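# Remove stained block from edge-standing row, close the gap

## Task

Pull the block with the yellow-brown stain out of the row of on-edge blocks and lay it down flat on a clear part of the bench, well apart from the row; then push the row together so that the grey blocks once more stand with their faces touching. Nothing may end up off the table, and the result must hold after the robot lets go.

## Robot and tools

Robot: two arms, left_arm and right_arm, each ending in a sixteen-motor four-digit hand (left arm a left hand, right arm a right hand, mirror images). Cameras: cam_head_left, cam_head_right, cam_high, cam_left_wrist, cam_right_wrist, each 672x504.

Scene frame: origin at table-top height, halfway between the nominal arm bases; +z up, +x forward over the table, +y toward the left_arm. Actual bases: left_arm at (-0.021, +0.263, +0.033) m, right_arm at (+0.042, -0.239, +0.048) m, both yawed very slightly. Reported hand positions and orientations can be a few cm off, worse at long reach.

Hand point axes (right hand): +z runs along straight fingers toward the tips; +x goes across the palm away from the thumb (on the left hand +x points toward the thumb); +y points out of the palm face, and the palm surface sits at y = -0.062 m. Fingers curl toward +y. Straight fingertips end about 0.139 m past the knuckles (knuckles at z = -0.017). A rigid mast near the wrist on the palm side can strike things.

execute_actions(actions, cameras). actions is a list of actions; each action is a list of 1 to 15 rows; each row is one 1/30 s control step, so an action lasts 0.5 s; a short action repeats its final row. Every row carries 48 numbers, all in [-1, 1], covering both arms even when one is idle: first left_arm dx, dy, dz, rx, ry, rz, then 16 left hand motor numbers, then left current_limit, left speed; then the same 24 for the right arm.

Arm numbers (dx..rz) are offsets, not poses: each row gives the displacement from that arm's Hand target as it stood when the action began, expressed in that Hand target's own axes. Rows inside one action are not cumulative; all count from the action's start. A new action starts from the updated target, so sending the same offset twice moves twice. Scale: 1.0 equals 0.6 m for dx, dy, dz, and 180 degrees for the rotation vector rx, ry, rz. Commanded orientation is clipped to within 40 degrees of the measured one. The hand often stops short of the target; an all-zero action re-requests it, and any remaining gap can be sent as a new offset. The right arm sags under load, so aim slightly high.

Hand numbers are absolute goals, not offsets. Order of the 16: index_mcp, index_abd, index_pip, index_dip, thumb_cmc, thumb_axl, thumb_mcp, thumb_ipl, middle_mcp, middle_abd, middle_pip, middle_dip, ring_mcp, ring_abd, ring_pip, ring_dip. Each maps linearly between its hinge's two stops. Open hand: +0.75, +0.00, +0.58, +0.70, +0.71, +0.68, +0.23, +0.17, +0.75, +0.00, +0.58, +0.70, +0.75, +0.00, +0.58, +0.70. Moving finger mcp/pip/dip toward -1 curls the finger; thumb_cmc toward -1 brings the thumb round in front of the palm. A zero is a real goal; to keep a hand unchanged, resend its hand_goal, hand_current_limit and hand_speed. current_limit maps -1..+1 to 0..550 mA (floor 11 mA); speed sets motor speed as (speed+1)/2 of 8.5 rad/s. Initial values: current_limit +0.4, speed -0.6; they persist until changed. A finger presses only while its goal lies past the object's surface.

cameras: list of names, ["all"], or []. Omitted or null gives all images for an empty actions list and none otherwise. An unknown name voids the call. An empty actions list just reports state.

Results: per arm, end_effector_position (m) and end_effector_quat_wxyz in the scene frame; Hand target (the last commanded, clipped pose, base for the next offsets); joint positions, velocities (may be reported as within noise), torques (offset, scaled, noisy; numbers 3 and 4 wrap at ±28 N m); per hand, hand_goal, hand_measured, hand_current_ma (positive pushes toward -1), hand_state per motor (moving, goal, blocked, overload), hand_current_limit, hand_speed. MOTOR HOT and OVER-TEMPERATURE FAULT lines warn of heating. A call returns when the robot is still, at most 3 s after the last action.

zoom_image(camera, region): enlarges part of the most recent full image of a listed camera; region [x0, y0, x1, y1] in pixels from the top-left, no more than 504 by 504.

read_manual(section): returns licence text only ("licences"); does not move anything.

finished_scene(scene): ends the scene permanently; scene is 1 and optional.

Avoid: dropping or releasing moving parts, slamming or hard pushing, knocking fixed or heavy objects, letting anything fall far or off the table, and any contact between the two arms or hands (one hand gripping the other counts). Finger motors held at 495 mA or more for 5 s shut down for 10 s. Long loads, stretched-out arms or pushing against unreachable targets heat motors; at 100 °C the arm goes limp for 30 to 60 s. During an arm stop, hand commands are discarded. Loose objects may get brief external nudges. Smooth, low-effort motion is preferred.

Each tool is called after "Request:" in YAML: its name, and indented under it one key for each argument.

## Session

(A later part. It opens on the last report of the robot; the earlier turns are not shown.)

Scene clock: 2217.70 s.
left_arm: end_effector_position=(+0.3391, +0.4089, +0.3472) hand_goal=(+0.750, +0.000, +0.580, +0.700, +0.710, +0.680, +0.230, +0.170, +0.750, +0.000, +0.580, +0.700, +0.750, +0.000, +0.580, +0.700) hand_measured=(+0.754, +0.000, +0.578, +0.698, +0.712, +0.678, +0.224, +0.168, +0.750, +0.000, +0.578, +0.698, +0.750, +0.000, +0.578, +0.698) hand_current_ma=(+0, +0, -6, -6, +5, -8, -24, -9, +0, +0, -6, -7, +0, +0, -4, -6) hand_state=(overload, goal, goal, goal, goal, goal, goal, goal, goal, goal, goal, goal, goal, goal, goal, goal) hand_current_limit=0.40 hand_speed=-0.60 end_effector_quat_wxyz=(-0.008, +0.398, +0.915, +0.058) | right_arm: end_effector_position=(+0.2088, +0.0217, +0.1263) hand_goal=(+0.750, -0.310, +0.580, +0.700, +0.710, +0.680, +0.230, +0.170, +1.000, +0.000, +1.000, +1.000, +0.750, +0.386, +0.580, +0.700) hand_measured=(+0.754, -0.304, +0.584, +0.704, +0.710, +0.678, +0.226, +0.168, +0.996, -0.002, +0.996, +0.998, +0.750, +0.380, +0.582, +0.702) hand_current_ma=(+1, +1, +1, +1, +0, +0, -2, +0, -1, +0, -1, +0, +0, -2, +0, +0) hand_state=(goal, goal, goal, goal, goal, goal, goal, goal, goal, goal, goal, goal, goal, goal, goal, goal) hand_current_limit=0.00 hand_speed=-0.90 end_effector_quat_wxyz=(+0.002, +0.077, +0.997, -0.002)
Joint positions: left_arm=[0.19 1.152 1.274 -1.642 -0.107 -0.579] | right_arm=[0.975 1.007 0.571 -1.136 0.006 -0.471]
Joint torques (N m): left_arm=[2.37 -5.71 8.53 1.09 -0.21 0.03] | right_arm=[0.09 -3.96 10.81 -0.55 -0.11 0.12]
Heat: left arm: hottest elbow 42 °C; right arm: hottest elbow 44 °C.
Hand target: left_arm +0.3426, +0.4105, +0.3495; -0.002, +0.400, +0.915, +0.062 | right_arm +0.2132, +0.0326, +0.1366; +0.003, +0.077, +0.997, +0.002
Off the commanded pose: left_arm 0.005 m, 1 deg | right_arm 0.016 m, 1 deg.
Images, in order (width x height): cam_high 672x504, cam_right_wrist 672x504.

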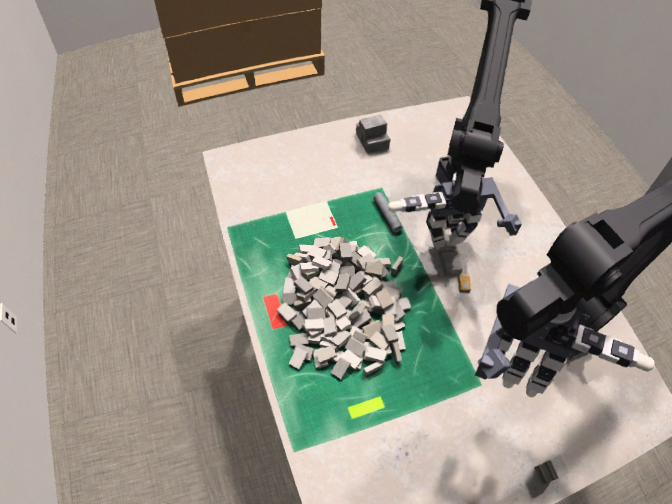

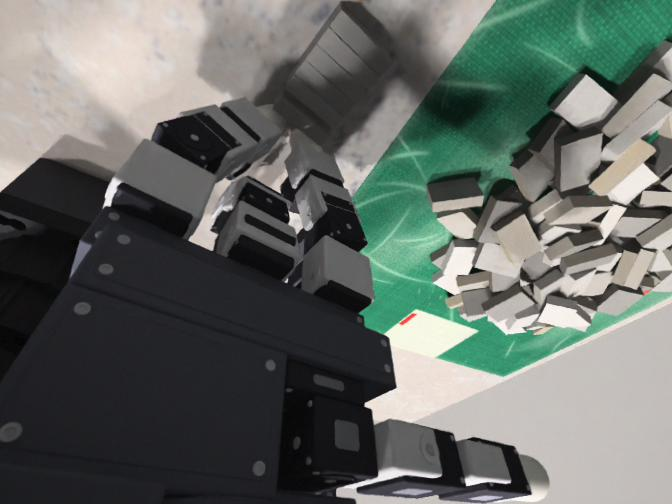

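Request:
execute_actions:
  actions:
    - [[0,0,0,0,0,0,0.75,0,0.58,0.7,0.71,0.68,0.23,0.17,0.75,0,0.58,0.7,0.75,0,0.58,0.7,0.4,-0.6,0.002,0.007,0.004,0,0,0,0.75,-0.31,0.58,0.7,0.71,0.68,0.23,0.17,1,0,1,1,0.75,0.385,0.58,0.7,0,-0.9]]
    - [[0,0,0,0,0,0,0.75,0,0.58,0.7,0.71,0.68,0.23,0.17,0.75,0,0.58,0.7,0.75,0,0.58,0.7,0.4,-0.6,0.002,0.007,0.002,0,0,0,0.75,-0.31,0.58,0.7,0.71,0.68,0.23,0.17,1,0,1,1,0.75,0.385,0.58,0.7,0,-0.9]]
  cameras: ["cam_right_wrist","cam_high"]

Request:
zoom_image:
  camera: "cam_right_wrist"
  region: [220, 20, 380, 160]

Request:
zoom_image:
  camera: "cam_high"
  region: [420, 215, 480, 275]

Scene clock: 2231.37 s.
left_arm: end_effector_position=(+0.3391, +0.4089, +0.3472) hand_goal=(+0.750, +0.000, +0.580, +0.700, +0.710, +0.680, +0.230, +0.170, +0.750, +0.000, +0.580, +0.700, +0.750, +0.000, +0.580, +0.700) hand_measured=(+0.754, +0.000, +0.578, +0.698, +0.712, +0.678, +0.224, +0.168, +0.750, +0.000, +0.578, +0.698, +0.750, +0.000, +0.578, +0.698) hand_current_ma=(+0, +0, -6, -6, +5, -8, -24, -9, +0, +0, -6, -7, +0, +0, -4, -6) hand_state=(overload, goal, goal, goal, goal, goal, goal, goal, goal, goal, goal, goal, goal, goal, goal, goal) hand_current_limit=0.40 hand_speed=-0.60 end_effector_quat_wxyz=(-0.008, +0.398, +0.915, +0.058) | right_arm: end_effector_position=(+0.2086, +0.0269, +0.1250) hand_goal=(+0.750, -0.310, +0.580, +0.700, +0.710, +0.680, +0.230, +0.170, +1.000, +0.000, +1.000, +1.000, +0.750, +0.386, +0.580, +0.700) hand_measured=(+0.766, -0.300, +0.592, +0.704, +0.710, +0.678, +0.226, +0.168, +0.996, -0.002, +0.996, +0.998, +0.756, +0.382, +0.582, +0.702) hand_current_ma=(+10, +3, +6, +1, +0, +0, -2, +0, -1, +0, -1, +0, +1, +0, +0, +0) hand_state=(goal, goal, goal, goal, goal, goal, goal, goal, goal, goal, goal, goal, goal, goal, goal, goal) hand_current_limit=0.00 hand_speed=-0.90 end_effector_quat_wxyz=(+0.002, +0.079, +0.997, -0.008)
Joint positions: left_arm=[0.19 1.152 1.274 -1.642 -0.107 -0.579] | right_arm=[0.994 1.029 0.583 -1.136 0.01 -0.446]
Joint torques (N m): left_arm=[2.37 -5.66 8.53 1.1 -0.2 0.04] | right_arm=[0.44 -3.96 10.28 0.12 -0.25 0.12]
Heat: left arm: hottest elbow 42 °C; right arm: hottest elbow 45 °C.
Hand target: left_arm +0.3426, +0.4105, +0.3495; -0.002, +0.400, +0.915, +0.062 | right_arm +0.2122, +0.0412, +0.1331; +0.003, +0.077, +0.997, +0.002
Off the commanded pose: left_arm 0.005 m, 1 deg | right_arm 0.017 m, 1 deg.
Images, in order (width x height): cam_high 672x504, cam_right_wrist 672x504.

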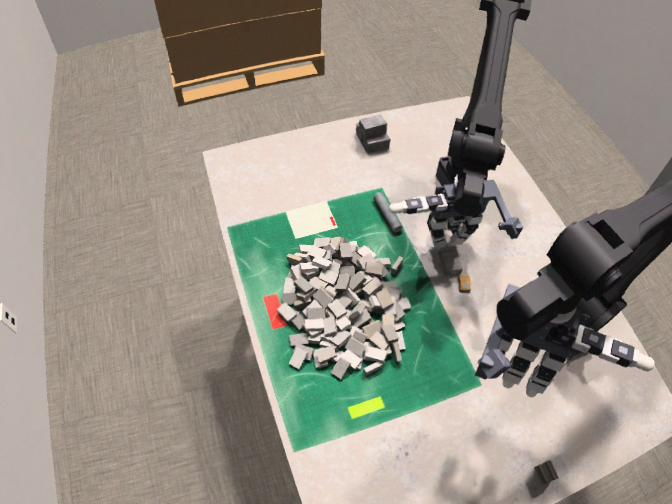

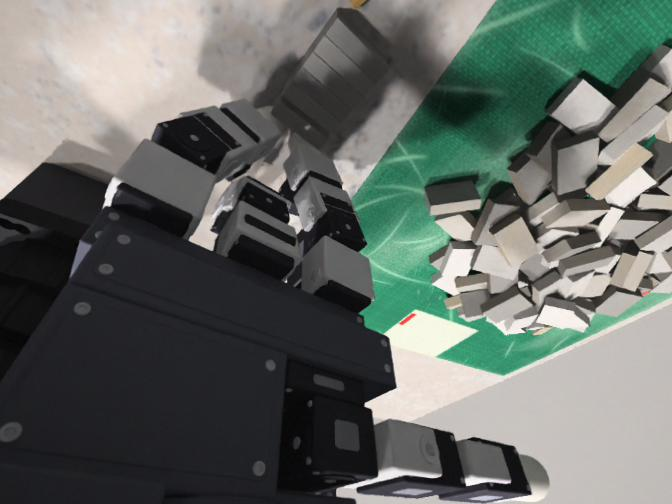

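Scaled by 3.150 from the camera's 672x504 image, which has a finer 960x720 frame.

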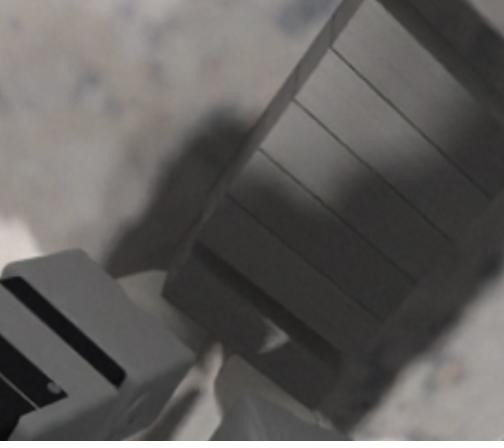

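Scaled by 8.400 from the camera's 672x504 image, which has a finer 960x720 frame.

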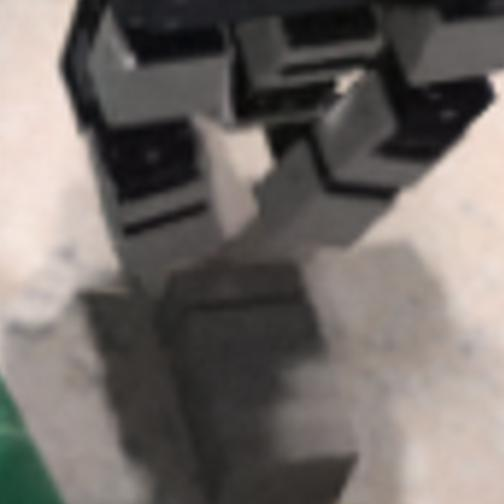

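Request:
execute_actions:
  actions:
    - [[0,0,0,0,0,0,0.75,0,0.58,0.7,0.71,0.68,0.23,0.17,0.75,0,0.58,0.7,0.75,0,0.58,0.7,0.4,-0.6,0.001,0.006,-0.003,0,0,0,0.75,-0.31,0.58,0.7,0.71,0.68,0.23,0.17,1,0,1,1,0.75,0.385,0.58,0.7,0,-0.9]]
  cameras: ["cam_right_wrist","cam_high"]

Request:
zoom_image:
  camera: "cam_right_wrist"
  region: [240, 50, 360, 160]

Request:
zoom_image:
  camera: "cam_high"
  region: [430, 230, 470, 275]

Scene clock: 2240.53 s.
left_arm: end_effector_position=(+0.3391, +0.4089, +0.3472) hand_goal=(+0.750, +0.000, +0.580, +0.700, +0.710, +0.680, +0.230, +0.170, +0.750, +0.000, +0.580, +0.700, +0.750, +0.000, +0.580, +0.700) hand_measured=(+0.754, +0.000, +0.578, +0.698, +0.712, +0.678, +0.224, +0.168, +0.750, +0.000, +0.578, +0.698, +0.750, +0.000, +0.578, +0.698) hand_current_ma=(+0, +0, -6, -6, +5, -8, -24, -9, +0, +0, -6, -7, +0, +0, -4, -6) hand_state=(overload, goal, goal, goal, goal, goal, goal, goal, goal, goal, goal, goal, goal, goal, goal, goal) hand_current_limit=0.40 hand_speed=-0.60 end_effector_quat_wxyz=(-0.008, +0.398, +0.915, +0.058) | right_arm: end_effector_position=(+0.2084, +0.0293, +0.1249) hand_goal=(+0.750, -0.310, +0.580, +0.700, +0.710, +0.680, +0.230, +0.170, +1.000, +0.000, +1.000, +1.000, +0.750, +0.386, +0.580, +0.700) hand_measured=(+0.768, -0.300, +0.594, +0.706, +0.710, +0.678, +0.226, +0.168, +0.996, -0.002, +0.996, +0.998, +0.760, +0.390, +0.586, +0.702) hand_current_ma=(+13, +3, +7, +2, +0, +0, -2, +0, -1, +0, -1, +0, +4, +0, +2, +0) hand_state=(goal, goal, goal, goal, goal, goal, goal, goal, goal, goal, goal, goal, goal, goal, goal, goal) hand_current_limit=0.00 hand_speed=-0.90 end_effector_quat_wxyz=(+0.001, +0.080, +0.997, -0.009)
Joint positions: left_arm=[0.19 1.152 1.274 -1.642 -0.107 -0.579] | right_arm=[1.002 1.037 0.589 -1.136 0.011 -0.437]
Joint torques (N m): left_arm=[2.43 -5.6 8.53 1.11 -0.21 0.04] | right_arm=[0.44 -4.07 10.65 0.02 -0.28 0.11]
Heat: left arm: hottest elbow 42 °C; right arm: hottest elbow 45 °C.
Hand target: left_arm +0.3426, +0.4105, +0.3495; -0.002, +0.400, +0.915, +0.062 | right_arm +0.2122, +0.0449, +0.1349; +0.003, +0.077, +0.997, +0.002
Off the commanded pose: left_arm 0.005 m, 1 deg | right_arm 0.019 m, 1 deg.
Images, in order (width x height): cam_high 672x504, cam_right_wrist 672x504.

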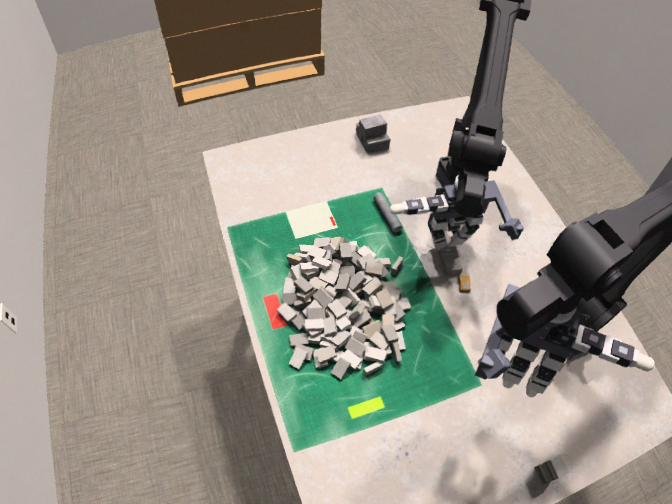

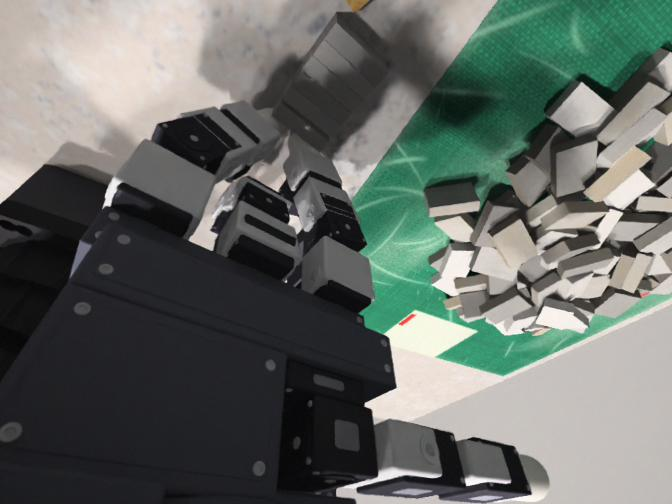

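Scaled by 4.200 from the camera's 672x504 image, which has a finer 960x720 frame.

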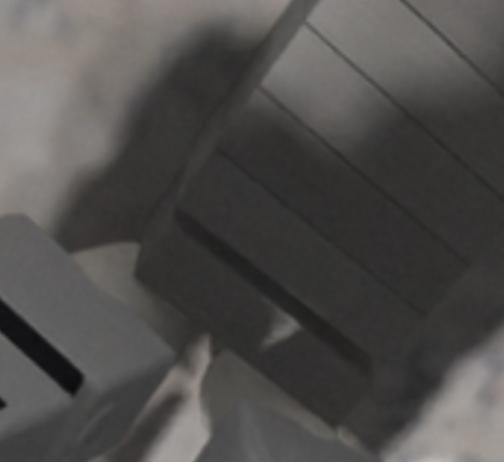

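Scaled by 11.200 from the camera's 672x504 image, which has a finer 960x720 frame.

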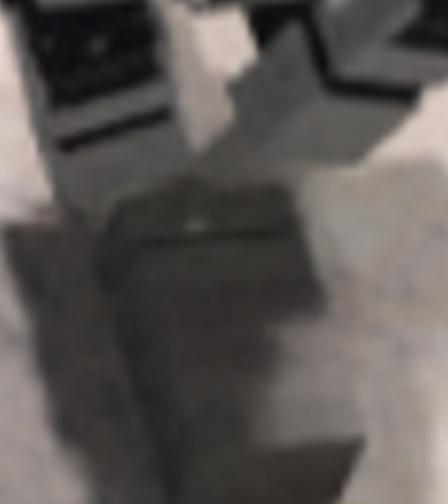

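Request:
execute_actions:
  actions:
    - [[0,0,0,0,0,0,0.75,0,0.58,0.7,0.71,0.68,0.23,0.17,0.75,0,0.58,0.7,0.75,0,0.58,0.7,0.4,-0.6,0.001,0.006,-0.002,0,0,0,0.75,-0.31,0.58,0.7,0.71,0.68,0.23,0.17,1,0,1,1,0.75,0.385,0.58,0.7,0,-0.9]]
  cameras: ["cam_right_wrist","cam_high"]

Request:
zoom_image:
  camera: "cam_right_wrist"
  region: [240, 50, 360, 160]

Request:
zoom_image:
  camera: "cam_high"
  region: [430, 230, 470, 275]

Scene clock: 2249.27 s.
left_arm: end_effector_position=(+0.3391, +0.4089, +0.3472) hand_goal=(+0.750, +0.000, +0.580, +0.700, +0.710, +0.680, +0.230, +0.170, +0.750, +0.000, +0.580, +0.700, +0.750, +0.000, +0.580, +0.700) hand_measured=(+0.754, +0.000, +0.578, +0.698, +0.712, +0.678, +0.224, +0.168, +0.750, +0.000, +0.578, +0.698, +0.750, +0.000, +0.578, +0.698) hand_current_ma=(+0, +0, -6, -6, +5, -8, -24, -9, +0, +0, -6, -7, +0, +0, -4, -6) hand_state=(overload, goal, goal, goal, goal, goal, goal, goal, goal, goal, goal, goal, goal, goal, goal, goal) hand_current_limit=0.40 hand_speed=-0.60 end_effector_quat_wxyz=(-0.008, +0.398, +0.915, +0.058) | right_arm: end_effector_position=(+0.2079, +0.0317, +0.1248) hand_goal=(+0.750, -0.310, +0.580, +0.700, +0.710, +0.680, +0.230, +0.170, +1.000, +0.000, +1.000, +1.000, +0.750, +0.386, +0.580, +0.700) hand_measured=(+0.770, -0.300, +0.596, +0.706, +0.710, +0.678, +0.226, +0.168, +0.996, -0.002, +0.996, +0.998, +0.762, +0.392, +0.588, +0.702) hand_current_ma=(+16, +3, +8, +2, +0, +0, -2, +0, -1, +0, -1, +0, +6, +1, +3, +1) hand_state=(blocked, goal, goal, goal, goal, goal, goal, goal, goal, goal, goal, goal, goal, goal, goal, goal) hand_current_limit=0.00 hand_speed=-0.90 end_effector_quat_wxyz=(+0.001, +0.080, +0.997, -0.010)
Joint positions: left_arm=[0.19 1.152 1.274 -1.642 -0.107 -0.579] | right_arm=[1.01 1.046 0.594 -1.136 0.012 -0.428]
Joint torques (N m): left_arm=[2.43 -5.66 8.54 1.09 -0.21 0.04] | right_arm=[0.5 -4.37 10.82 -0.03 -0.3 0.11]
Heat: left arm: hottest elbow 42 °C; right arm: hottest elbow 45 °C.
Hand target: left_arm +0.3426, +0.4105, +0.3495; -0.002, +0.400, +0.915, +0.062 | right_arm +0.2121, +0.0485, +0.1360; +0.003, +0.077, +0.997, +0.002
Off the commanded pose: left_arm 0.005 m, 1 deg | right_arm 0.021 m, 2 deg.
Images, in order (width x height): cam_high 672x504, cam_right_wrist 672x504.

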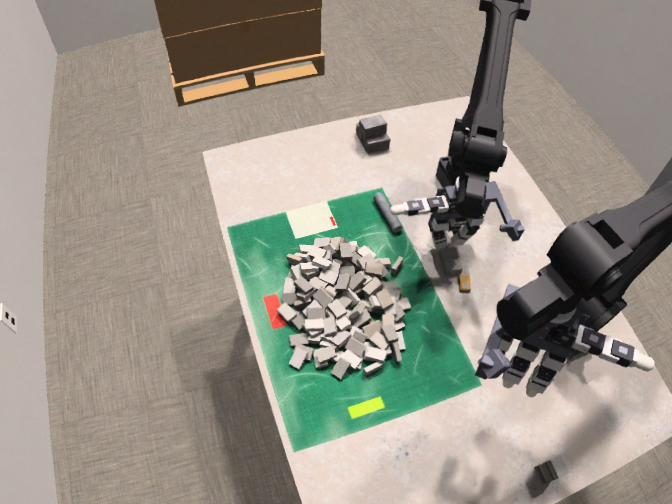

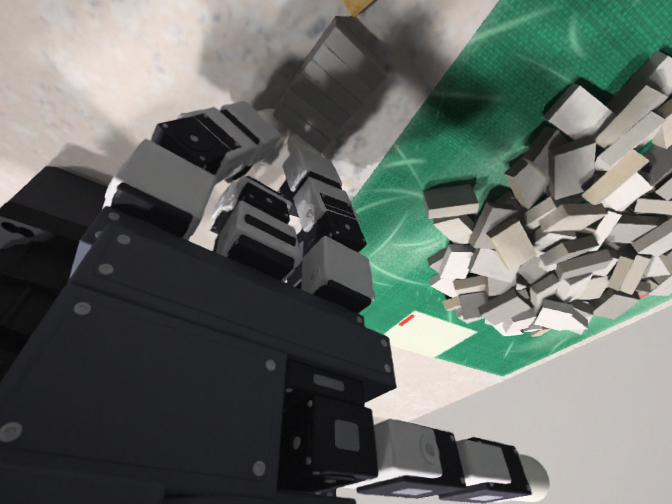

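Scaled by 4.200 from the camera's 672x504 image, which has a finer 960x720 frame.

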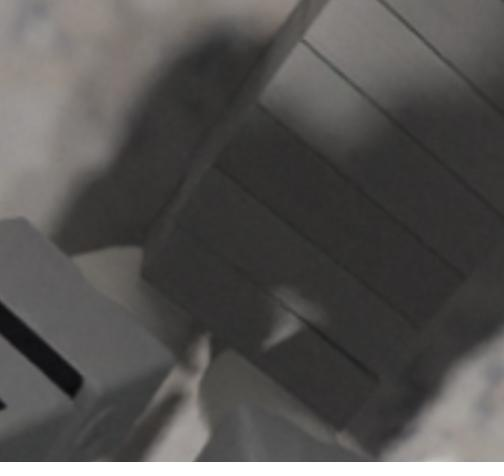

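Scaled by 11.200 from the camera's 672x504 image, which has a finer 960x720 frame.

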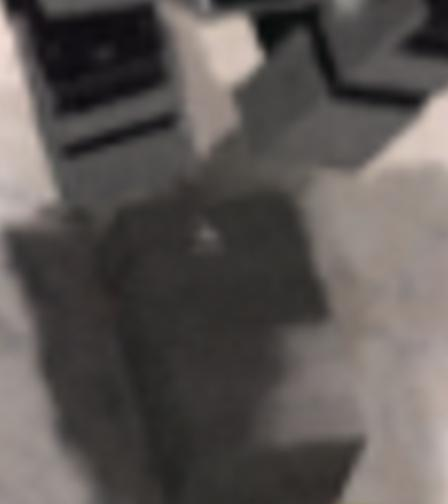

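Request:
execute_actions:
  actions:
    - [[0,0,0,0,0,0,0.75,0,0.58,0.7,0.71,0.68,0.23,0.17,0.75,0,0.58,0.7,0.75,0,0.58,0.7,0.4,-0.6,0.001,0.005,-0.001,0,0,0,0.75,-0.31,0.58,0.7,0.71,0.68,0.23,0.17,1,0,1,1,0.75,0.385,0.58,0.7,0,-0.9]]
  cameras: ["cam_right_wrist","cam_high"]

Request:
zoom_image:
  camera: "cam_right_wrist"
  region: [240, 10, 400, 160]

Request:
zoom_image:
  camera: "cam_high"
  region: [430, 230, 470, 275]

Scene clock: 2257.63 s.
left_arm: end_effector_position=(+0.3391, +0.4089, +0.3472) hand_goal=(+0.750, +0.000, +0.580, +0.700, +0.710, +0.680, +0.230, +0.170, +0.750, +0.000, +0.580, +0.700, +0.750, +0.000, +0.580, +0.700) hand_measured=(+0.754, +0.000, +0.578, +0.698, +0.712, +0.678, +0.224, +0.168, +0.750, +0.000, +0.578, +0.698, +0.750, +0.000, +0.578, +0.698) hand_current_ma=(+0, +0, -6, -6, +5, -8, -24, -9, +0, +0, -6, -7, +0, +0, -4, -6) hand_state=(overload, goal, goal, goal, goal, goal, goal, goal, goal, goal, goal, goal, goal, goal, goal, goal) hand_current_limit=0.40 hand_speed=-0.60 end_effector_quat_wxyz=(-0.008, +0.398, +0.915, +0.058) | right_arm: end_effector_position=(+0.2082, +0.0333, +0.1247) hand_goal=(+0.750, -0.310, +0.580, +0.700, +0.710, +0.680, +0.230, +0.170, +1.000, +0.000, +1.000, +1.000, +0.750, +0.386, +0.580, +0.700) hand_measured=(+0.776, -0.300, +0.598, +0.706, +0.710, +0.678, +0.226, +0.168, +0.996, +0.000, +0.996, +0.998, +0.766, +0.392, +0.590, +0.704) hand_current_ma=(+22, +3, +11, +2, +0, +0, -2, +0, -1, +0, -1, +0, +11, +1, +5, +1) hand_state=(blocked, goal, goal, goal, goal, goal, goal, goal, goal, goal, goal, goal, goal, goal, goal, goal) hand_current_limit=0.00 hand_speed=-0.90 end_effector_quat_wxyz=(+0.001, +0.082, +0.997, -0.012)
Joint positions: left_arm=[0.19 1.152 1.274 -1.642 -0.107 -0.579] | right_arm=[1.015 1.052 0.598 -1.136 0.013 -0.42]
Joint torques (N m): left_arm=[2.37 -5.66 8.53 1.1 -0.21 0.03] | right_arm=[0.73 -4.31 10.96 -0.01 -0.35 0.1]
Heat: left arm: hottest elbow 42 °C; right arm: hottest elbow 45 °C.
Hand target: left_arm +0.3426, +0.4105, +0.3495; -0.002, +0.400, +0.915, +0.062 | right_arm +0.2120, +0.0515, +0.1367; +0.003, +0.077, +0.997, +0.002
Off the commanded pose: left_arm 0.005 m, 1 deg | right_arm 0.022 m, 2 deg.
Images, in order (width x height): cam_high 672x504, cam_right_wrist 672x504.

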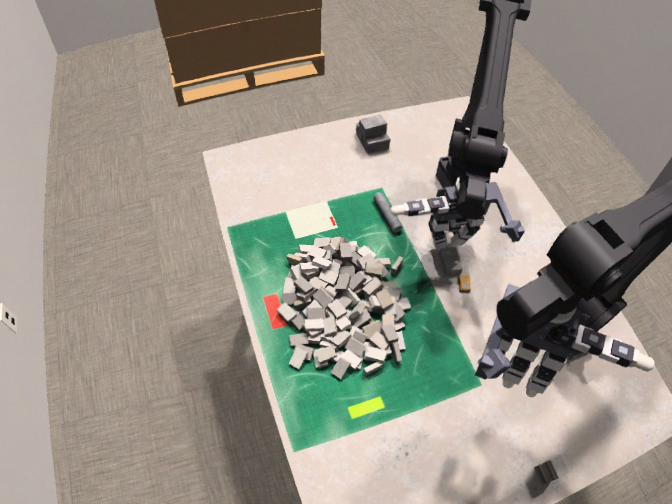

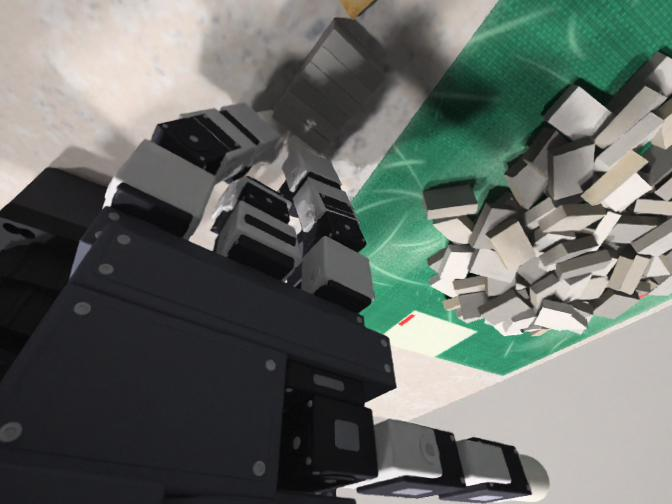

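Scaled by 3.150 from the camera's 672x504 image, which has a finer 960x720 frame.

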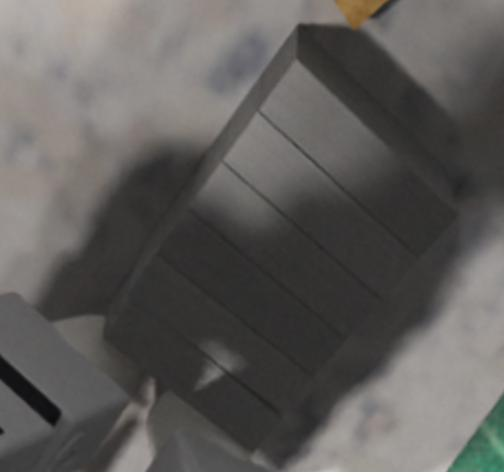

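Scaled by 11.200 from the camera's 672x504 image, which has a finer 960x720 frame.

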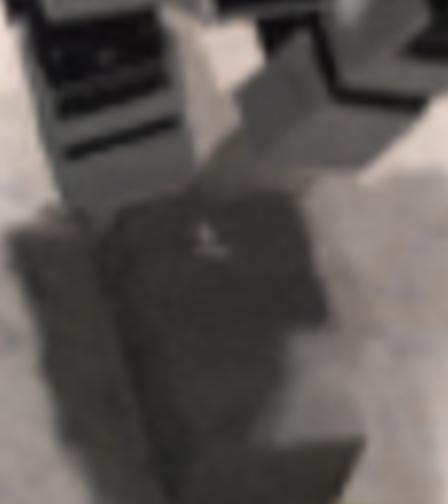

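Request:
execute_actions:
  actions:
    - [[0,0,0,0,0,0,0.75,0,0.58,0.7,0.71,0.68,0.23,0.17,0.75,0,0.58,0.7,0.75,0,0.58,0.7,0.4,-0.6,0,0.006,-0.001,0,0,0,0.745,-0.3,0.58,0.7,0.71,0.68,0.23,0.17,1,0,1,1,0.75,0.385,0.58,0.7,0,-0.9]]
    - [[0,0,0,0,0,0,0.75,0,0.58,0.7,0.71,0.68,0.23,0.17,0.75,0,0.58,0.7,0.75,0,0.58,0.7,0.4,-0.6,0,0.005,-0.001,0,0,0,0.745,-0.3,0.58,0.7,0.71,0.68,0.23,0.17,1,0,1,1,0.75,0.385,0.58,0.7,0,-0.9]]
  cameras: ["cam_right_wrist","cam_high"]

Request:
zoom_image:
  camera: "cam_right_wrist"
  region: [240, 10, 400, 160]

Request:
zoom_image:
  camera: "cam_high"
  region: [430, 230, 480, 300]

Scene clock: 2268.17 s.
left_arm: end_effector_position=(+0.3391, +0.4089, +0.3472) hand_goal=(+0.750, +0.000, +0.580, +0.700, +0.710, +0.680, +0.230, +0.170, +0.750, +0.000, +0.580, +0.700, +0.750, +0.000, +0.580, +0.700) hand_measured=(+0.754, +0.000, +0.578, +0.698, +0.712, +0.678, +0.224, +0.168, +0.750, +0.000, +0.578, +0.698, +0.750, +0.000, +0.578, +0.698) hand_current_ma=(+0, +0, -6, -6, +5, -8, -24, -9, +0, +0, -6, -7, +0, +0, -4, -6) hand_state=(overload, goal, goal, goal, goal, goal, goal, goal, goal, goal, goal, goal, goal, goal, goal, goal) hand_current_limit=0.40 hand_speed=-0.60 end_effector_quat_wxyz=(-0.008, +0.398, +0.915, +0.058) | right_arm: end_effector_position=(+0.2088, +0.0368, +0.1243) hand_goal=(+0.746, -0.300, +0.580, +0.700, +0.710, +0.680, +0.230, +0.170, +1.000, +0.000, +1.000, +1.000, +0.750, +0.386, +0.580, +0.700) hand_measured=(+0.784, -0.296, +0.606, +0.708, +0.710, +0.678, +0.226, +0.168, +0.996, +0.002, +0.996, +0.998, +0.776, +0.392, +0.598, +0.708) hand_current_ma=(+42, +0, +20, +3, +0, +0, -2, +0, -1, +0, -1, +0, +22, +2, +10, +3) hand_state=(blocked, goal, blocked, goal, goal, goal, goal, goal, goal, goal, goal, goal, blocked, goal, goal, goal) hand_current_limit=0.00 hand_speed=-0.90 end_effector_quat_wxyz=(+0.001, +0.083, +0.996, -0.015)
Joint positions: left_arm=[0.19 1.152 1.274 -1.642 -0.107 -0.579] | right_arm=[1.024 1.068 0.609 -1.138 0.015 -0.409]
Joint torques (N m): left_arm=[2.37 -5.66 8.53 1.1 -0.21 0.03] | right_arm=[0.85 -4.54 11.22 0.05 -0.43 0.1]
Heat: left arm: hottest elbow 42 °C; right arm: hottest elbow 46 °C.
Hand target: left_arm +0.3426, +0.4105, +0.3495; -0.002, +0.400, +0.915, +0.062 | right_arm +0.2130, +0.0580, +0.1378; +0.003, +0.077, +0.997, +0.002
Off the commanded pose: left_arm 0.005 m, 1 deg | right_arm 0.026 m, 2 deg.
Images, in order (width x height): cam_high 672x504, cam_right_wrist 672x504.

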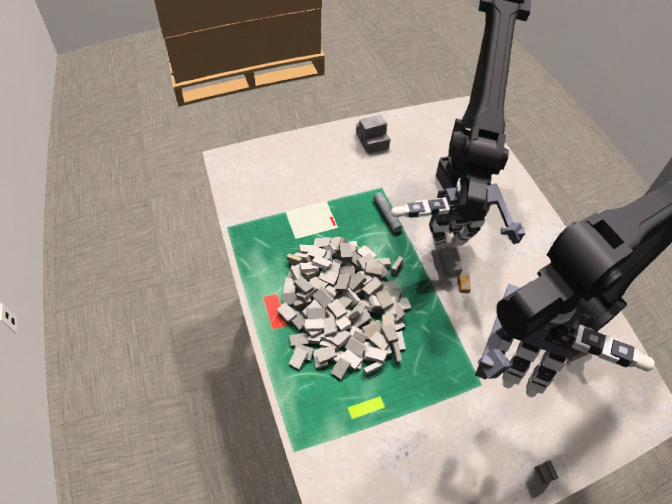

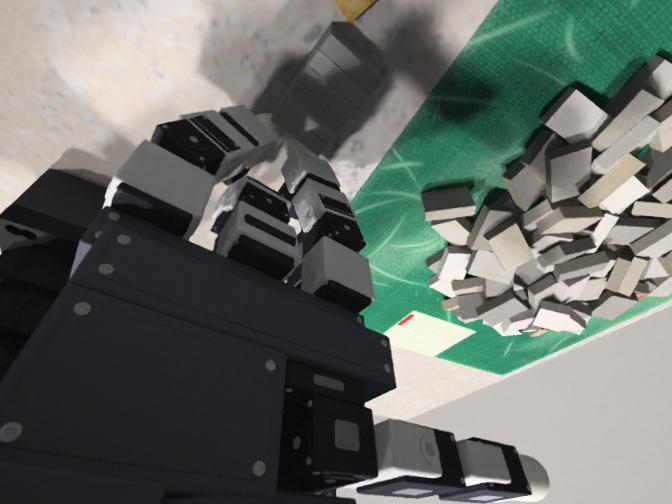

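Scaled by 3.150 from the camera's 672x504 image, which has a finer 960x720 frame.

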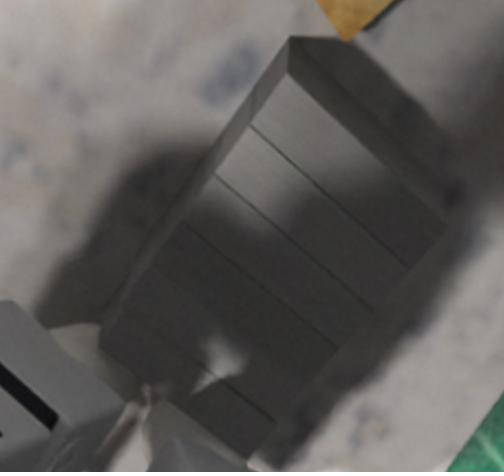

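Scaled by 7.200 from the camera's 672x504 image, which has a finer 960x720 frame.

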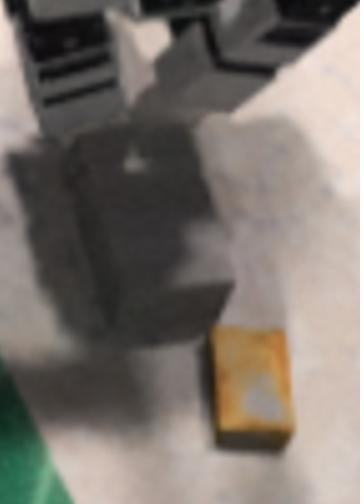

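Request:
execute_actions:
  actions:
    - [[0,0,0,0,0,0,0.75,0,0.58,0.7,0.71,0.68,0.23,0.17,0.75,0,0.58,0.7,0.75,0,0.58,0.7,0.4,-0.6,0,0.005,-0.001,0,0,0,0.73,-0.3,0.58,0.7,0.71,0.68,0.23,0.17,1,0,1,1,0.75,0.385,0.58,0.7,0,-0.9]]
    - [[0,0,0,0,0,0,0.75,0,0.58,0.7,0.71,0.68,0.23,0.17,0.75,0,0.58,0.7,0.75,0,0.58,0.7,0.4,-0.6,0,0.005,-0.001,0,0,0,0.72,-0.3,0.58,0.7,0.71,0.68,0.23,0.17,1,0,1,1,0.75,0.385,0.58,0.7,0,-0.9]]
  cameras: ["cam_right_wrist","cam_high"]

Request:
zoom_image:
  camera: "cam_right_wrist"
  region: [240, 10, 400, 160]

Request:
zoom_image:
  camera: "cam_high"
  region: [430, 230, 480, 300]

Scene clock: 2287.67 s.
left_arm: end_effector_position=(+0.3391, +0.4089, +0.3472) hand_goal=(+0.750, +0.000, +0.580, +0.700, +0.710, +0.680, +0.230, +0.170, +0.750, +0.000, +0.580, +0.700, +0.750, +0.000, +0.580, +0.700) hand_measured=(+0.754, +0.000, +0.578, +0.698, +0.712, +0.678, +0.224, +0.168, +0.750, +0.000, +0.578, +0.698, +0.750, +0.000, +0.578, +0.698) hand_current_ma=(+0, +0, -6, -6, +5, -8, -24, -9, +0, +0, -6, -7, +0, +0, -4, -6) hand_state=(overload, goal, goal, goal, goal, goal, goal, goal, goal, goal, goal, goal, goal, goal, goal, goal) hand_current_limit=0.40 hand_speed=-0.60 end_effector_quat_wxyz=(-0.008, +0.398, +0.915, +0.058) | right_arm: end_effector_position=(+0.2078, +0.0413, +0.1236) hand_goal=(+0.720, -0.300, +0.580, +0.700, +0.710, +0.680, +0.230, +0.170, +1.000, +0.000, +1.000, +1.000, +0.750, +0.386, +0.580, +0.700) hand_measured=(+0.770, -0.296, +0.610, +0.710, +0.710, +0.678, +0.226, +0.168, +0.996, +0.002, +0.998, +0.998, +0.770, +0.390, +0.596, +0.708) hand_current_ma=(+70, +1, +27, +5, +0, +0, -2, +0, -1, +0, -1, +0, +15, +1, +8, +3) hand_state=(blocked, goal, blocked, goal, goal, goal, goal, goal, goal, goal, goal, goal, blocked, goal, goal, goal) hand_current_limit=0.00 hand_speed=-0.90 end_effector_quat_wxyz=(-0.002, +0.082, +0.996, -0.019)
Joint positions: left_arm=[0.19 1.152 1.274 -1.642 -0.107 -0.579] | right_arm=[1.036 1.086 0.621 -1.141 0.014 -0.399]
Joint torques (N m): left_arm=[2.37 -5.66 8.53 1.07 -0.21 0.03] | right_arm=[0.56 -5.01 11.38 0.18 -0.37 0.09]
Heat: left arm: hottest elbow 42 °C; right arm: hottest elbow 48 °C.
Hand target: left_arm +0.3426, +0.4105, +0.3495; -0.002, +0.400, +0.915, +0.062 | right_arm +0.2140, +0.0640, +0.1391; +0.003, +0.077, +0.997, +0.002
Off the commanded pose: left_arm 0.005 m, 1 deg | right_arm 0.028 m, 3 deg.
Images, in order (width x height): cam_high 672x504, cam_right_wrist 672x504.

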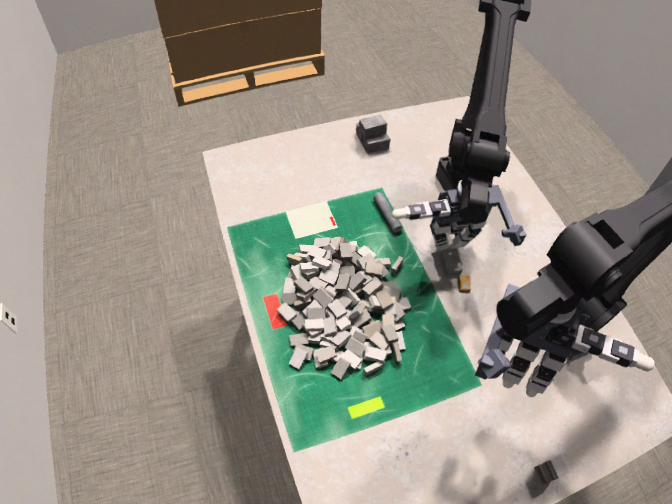

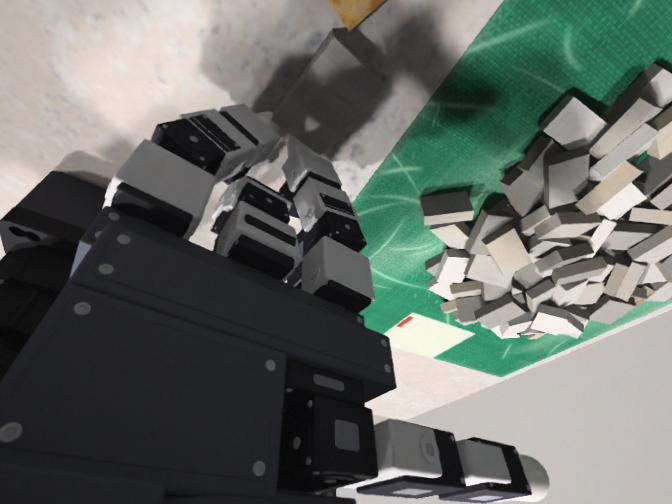

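Scaled by 3.150 from the camera's 672x504 image, which has a finer 960x720 frame.

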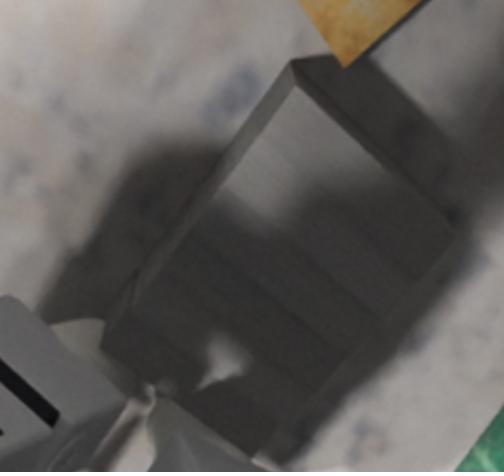

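Scaled by 7.200 from the camera's 672x504 image, which has a finer 960x720 frame.

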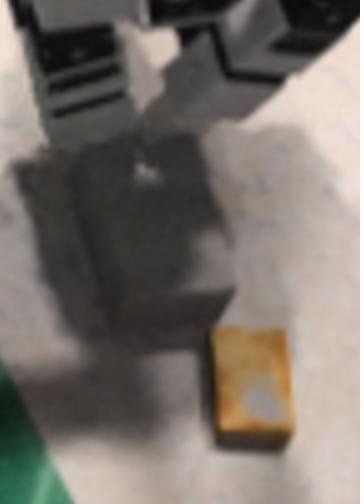

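Request:
execute_actions:
  actions:
    - [[0,0,0,0,0,0,0.75,0,0.58,0.7,0.71,0.68,0.23,0.17,0.75,0,0.58,0.7,0.75,0,0.58,0.7,0.4,-0.6,0,-0.03,-0.002,0,0,0,0.77,-0.3,0.6,0.71,0.71,0.68,0.23,0.17,1,0,1,1,0.77,0.385,0.59,0.71,0,-0.95]]
    - [[0,0,0,0,0,0,0.75,0,0.58,0.7,0.71,0.68,0.23,0.17,0.75,0,0.58,0.7,0.75,0,0.58,0.7,0.4,-0.6,0,-0.03,-0.004,0,0,0,0.77,-0.3,0.6,0.71,0.71,0.68,0.23,0.17,1,0,1,1,0.77,0.385,0.59,0.71,0,-0.95]]
    - [[0,0,0,0,0,0,0.75,0,0.58,0.7,0.71,0.68,0.23,0.17,0.75,0,0.58,0.7,0.75,0,0.58,0.7,0.4,-0.6,0,-0.03,-0.02,0,0,0,0.75,-0.2,0.58,0.7,0.71,0.68,0.23,0.17,1,0,1,1,0.75,0.25,0.58,0.7,0,-0.9]]
    - [[0,0,0,0,0,0,0.75,0,0.58,0.7,0.71,0.68,0.23,0.17,0.75,0,0.58,0.7,0.75,0,0.58,0.7,0.4,-0.6,0,-0.01,-0.05,0,0,0,0.75,-0.05,0.58,0.7,0.71,0.68,0.23,0.17,1,0,1,1,0.75,0.05,0.58,0.7,0,-0.9]]
  cameras: ["cam_right_wrist","cam_high","cam_head_left","cam_head_right"]

Request:
zoom_image:
  camera: "cam_right_wrist"
  region: [240, 0, 400, 140]

Request:
zoom_image:
  camera: "cam_high"
  region: [425, 225, 485, 300]

Scene clock: 2309.40 s.
left_arm: end_effector_position=(+0.3391, +0.4089, +0.3472) hand_goal=(+0.750, +0.000, +0.580, +0.700, +0.710, +0.680, +0.230, +0.170, +0.750, +0.000, +0.580, +0.700, +0.750, +0.000, +0.580, +0.700) hand_measured=(+0.754, +0.000, +0.578, +0.698, +0.712, +0.678, +0.224, +0.168, +0.750, +0.000, +0.578, +0.698, +0.750, +0.000, +0.578, +0.698) hand_current_ma=(+0, +0, -6, -6, +5, -8, -24, -9, +0, +0, -6, -7, +0, +0, -4, -6) hand_state=(overload, goal, goal, goal, goal, goal, goal, goal, goal, goal, goal, goal, goal, goal, goal, goal) hand_current_limit=0.40 hand_speed=-0.60 end_effector_quat_wxyz=(-0.008, +0.398, +0.915, +0.058) | right_arm: end_effector_position=(+0.1960, -0.0038, +0.1651) hand_goal=(+0.750, -0.050, +0.580, +0.700, +0.710, +0.680, +0.230, +0.170, +1.000, +0.000, +1.000, +1.000, +0.750, +0.050, +0.580, +0.700) hand_measured=(+0.750, -0.052, +0.582, +0.702, +0.710, +0.678, +0.226, +0.168, +0.994, +0.002, +0.998, +0.998, +0.750, +0.054, +0.582, +0.704) hand_current_ma=(+0, +0, +0, +0, +0, +0, -2, +0, -2, +0, -1, +0, +0, +1, +0, +1) hand_state=(goal, goal, goal, goal, goal, goal, goal, goal, goal, goal, goal, goal, goal, goal, goal, goal) hand_current_limit=0.00 hand_speed=-0.90 end_effector_quat_wxyz=(-0.006, +0.077, +0.997, -0.012)
Joint positions: left_arm=[0.19 1.152 1.274 -1.642 -0.107 -0.579] | right_arm=[0.95 0.877 0.616 -1.335 0.004 -0.494]
Joint torques (N m): left_arm=[2.32 -5.66 8.53 1.1 -0.21 0.02] | right_arm=[-1.2 -4.01 11.82 -0.61 -0.02 -0.08]
Heat: left arm: hottest elbow 42 °C; right arm: hottest elbow 49 °C.
Hand target: left_arm +0.3426, +0.4105, +0.3495; -0.002, +0.400, +0.915, +0.062 | right_arm +0.2045, +0.0045, +0.1845; +0.003, +0.077, +0.997, +0.002
Off the commanded pose: left_arm 0.005 m, 1 deg | right_arm 0.023 m, 2 deg.
Images, in order (width x height): cam_head_left 672x504, cam_head_right 672x504, cam_high 672x504, cam_right_wrist 672x504.

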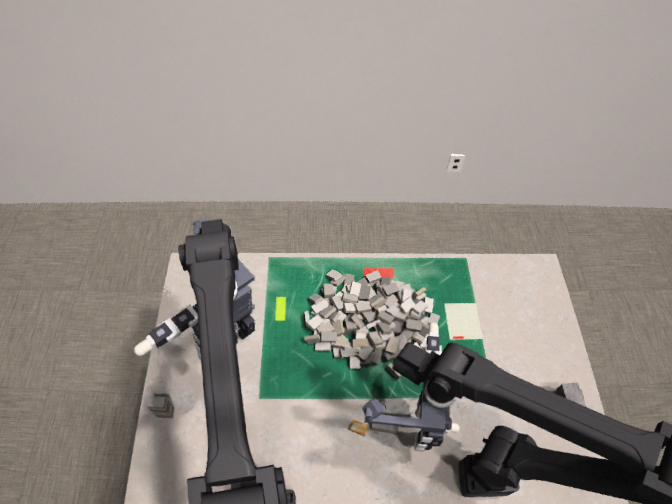

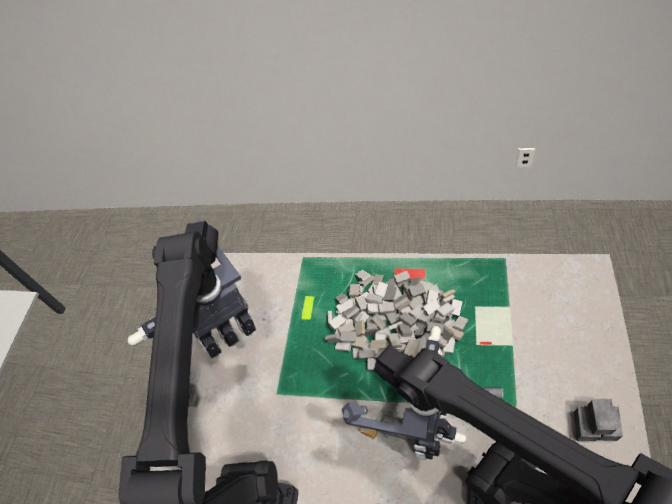

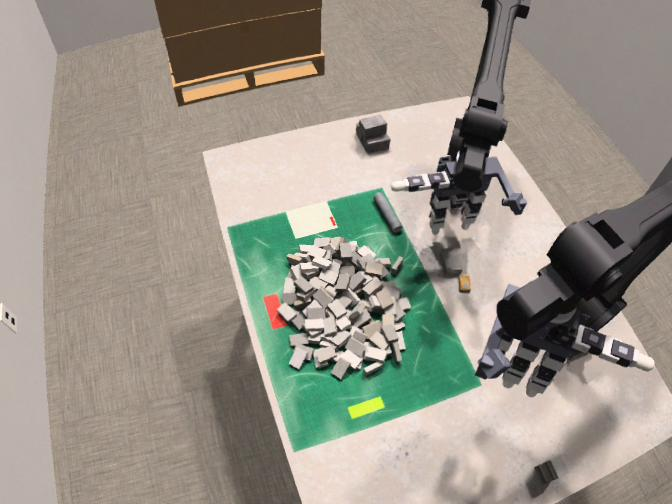

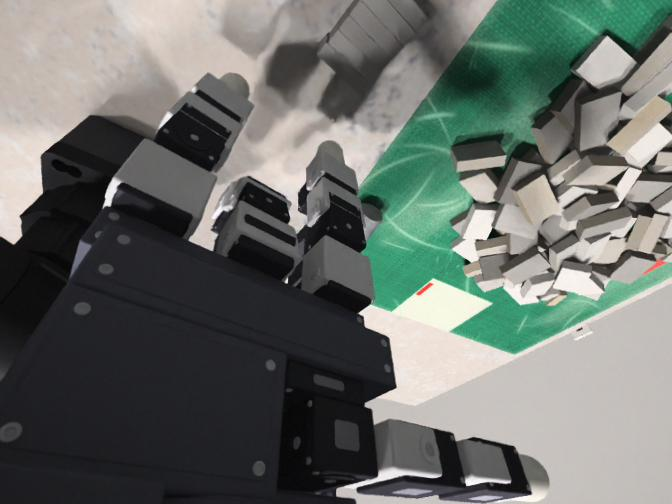

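Scaled by 3.150 from the camera's 672x504 image, which has a finer 960x720 frame.

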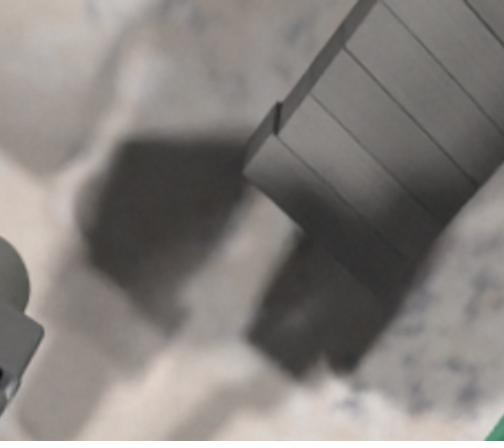

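Scaled by 6.720 from the camera's 672x504 image, which has a finer 960x720 frame.

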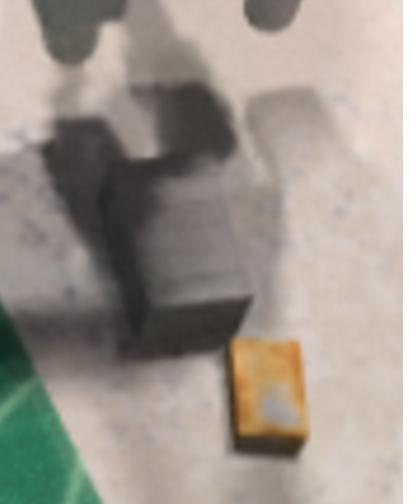

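Request:
execute_actions:
  actions:
    - [[0,0,0,0,0,0,0.75,0,0.58,0.7,0.71,0.68,0.23,0.17,0.75,0,0.58,0.7,0.75,0,0.58,0.7,0.4,-0.6,0.003,0.02,-0.03,0,0,0,0.75,0,0.58,0.7,0.71,0.68,0.23,0.17,1,0,1,1,0.75,0,0.58,0.7,0,-0.9]]
    - [[0,0,0,0,0,0,0.75,0,0.58,0.7,0.71,0.68,0.23,0.17,0.75,0,0.58,0.7,0.75,0,0.58,0.7,0.4,-0.6,0.0064,0.0433,-0.01,0,0,0,0.75,0,0.58,0.7,0.71,0.68,0.23,0.17,1,0,1,1,0.75,0,0.58,0.7,0,-0.9]]
    - [[0,0,0,0,0,0,0.75,0,0.58,0.7,0.71,0.68,0.23,0.17,0.75,0,0.58,0.7,0.75,0,0.58,0.7,0.4,-0.6,0.0064,0.0433,0,0,0,0,0.75,0,0.58,0.7,0.71,0.68,0.23,0.17,1,0,1,1,0.75,0,0.58,0.7,0,-0.9]]
    - [[0,0,0,0,0,0,0.75,0,0.58,0.7,0.71,0.68,0.23,0.17,0.75,0,0.58,0.7,0.75,0,0.58,0.7,0.4,-0.6,0.0064,0.0433,0,0,0,0,0.75,0,0.58,0.7,0.71,0.68,0.23,0.17,1,0,1,1,0.75,0,0.58,0.7,0,-0.9]]
    - [[0,0,0,0,0,0,0.75,0,0.58,0.7,0.71,0.68,0.23,0.17,0.75,0,0.58,0.7,0.75,0,0.58,0.7,0.4,-0.6,0.0064,0.0433,0,0,0,0,0.75,0,0.58,0.7,0.71,0.68,0.23,0.17,1,0,1,1,0.75,0,0.58,0.7,0,-0.9]]
  cameras: ["cam_right_wrist","cam_high","cam_head_left"]

Request:
zoom_image:
  camera: "cam_right_wrist"
  region: [200, 0, 400, 150]

Request:
zoom_image:
  camera: "cam_high"
  region: [425, 225, 495, 305]

Scene clock: 2335.37 s.
left_arm: end_effector_position=(+0.3391, +0.4089, +0.3472) hand_goal=(+0.750, +0.000, +0.580, +0.700, +0.710, +0.680, +0.230, +0.170, +0.750, +0.000, +0.580, +0.700, +0.750, +0.000, +0.580, +0.700) hand_measured=(+0.754, +0.000, +0.578, +0.698, +0.712, +0.678, +0.224, +0.168, +0.750, +0.000, +0.578, +0.698, +0.750, +0.000, +0.578, +0.698) hand_current_ma=(+0, +0, -6, -6, +5, -8, -24, -9, +0, +0, -6, -7, +0, +0, -4, -6) hand_state=(overload, goal, goal, goal, goal, goal, goal, goal, goal, goal, goal, goal, goal, goal, goal, goal) hand_current_limit=0.40 hand_speed=-0.60 end_effector_quat_wxyz=(-0.008, +0.398, +0.915, +0.058) | right_arm: end_effector_position=(+0.1990, +0.1073, +0.1954) hand_goal=(+0.750, +0.000, +0.580, +0.700, +0.710, +0.680, +0.230, +0.170, +1.000, +0.000, +1.000, +1.000, +0.750, +0.000, +0.580, +0.700) hand_measured=(+0.750, -0.002, +0.582, +0.702, +0.710, +0.678, +0.226, +0.168, +0.994, +0.002, +0.998, +0.998, +0.750, +0.002, +0.582, +0.704) hand_current_ma=(+0, +0, +0, +0, +0, +0, -2, +0, -2, +0, -1, +0, +0, +0, +0, +1) hand_state=(goal, goal, goal, goal, goal, goal, goal, goal, goal, goal, goal, goal, goal, goal, goal, goal) hand_current_limit=0.00 hand_speed=-0.90 end_effector_quat_wxyz=(-0.004, +0.074, +0.997, -0.013)
Joint positions: left_arm=[0.19 1.152 1.274 -1.642 -0.107 -0.579] | right_arm=[1.171 1.158 0.872 -1.312 0.002 -0.281]
Joint torques (N m): left_arm=[2.43 -5.6 8.53 1.1 -0.21 0.03] | right_arm=[-0.21 -7.88 11.34 0.06 0.07 0.12]
Heat: left arm: hottest elbow 42 °C; right arm: hottest elbow 49 °C.
Hand target: left_arm +0.3426, +0.4105, +0.3495; -0.002, +0.400, +0.915, +0.062 | right_arm +0.2051, +0.1217, +0.2090; +0.003, +0.077, +0.997, +0.002
Off the commanded pose: left_arm 0.005 m, 1 deg | right_arm 0.021 m, 2 deg.
Images, in order (width x height): cam_head_left 672x504, cam_high 672x504, cam_right_wrist 672x504.

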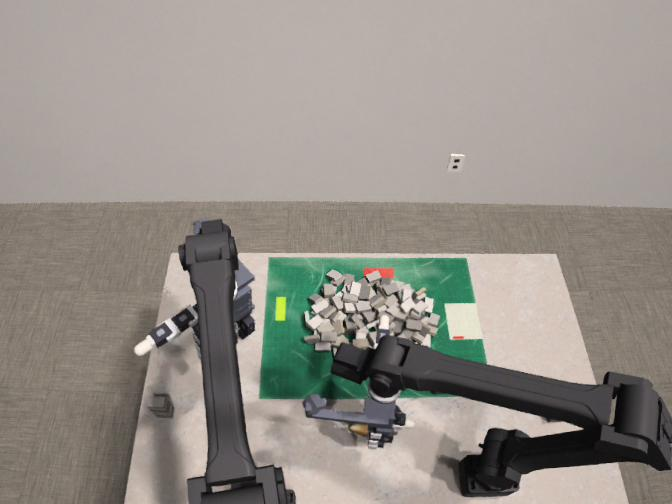

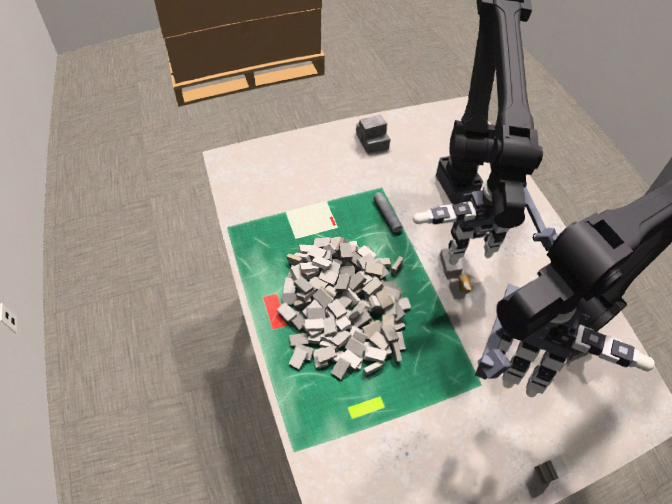

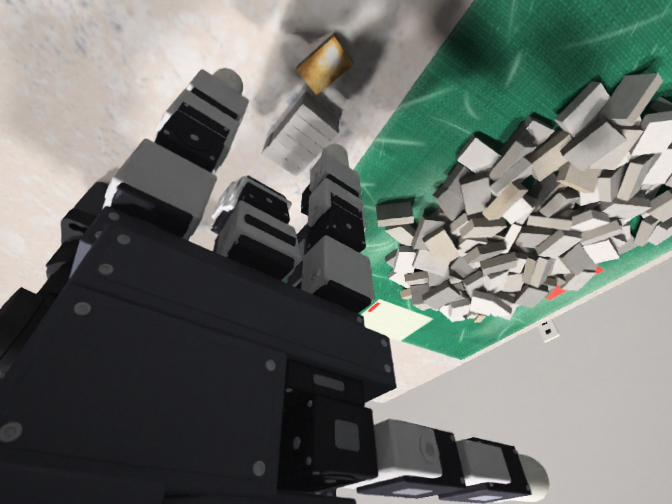

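Scaled by 2.520 from the camera's 672x504 image, which has a finer 960x720 frame.

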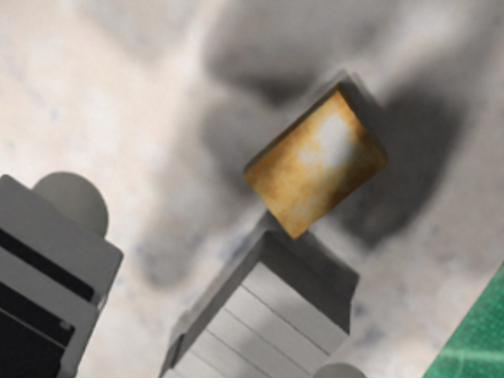

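Scaled by 6.300 from the camera's 672x504 image, which has a finer 960x720 frame.

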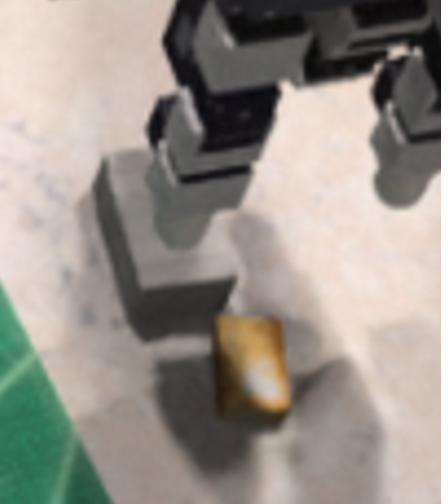

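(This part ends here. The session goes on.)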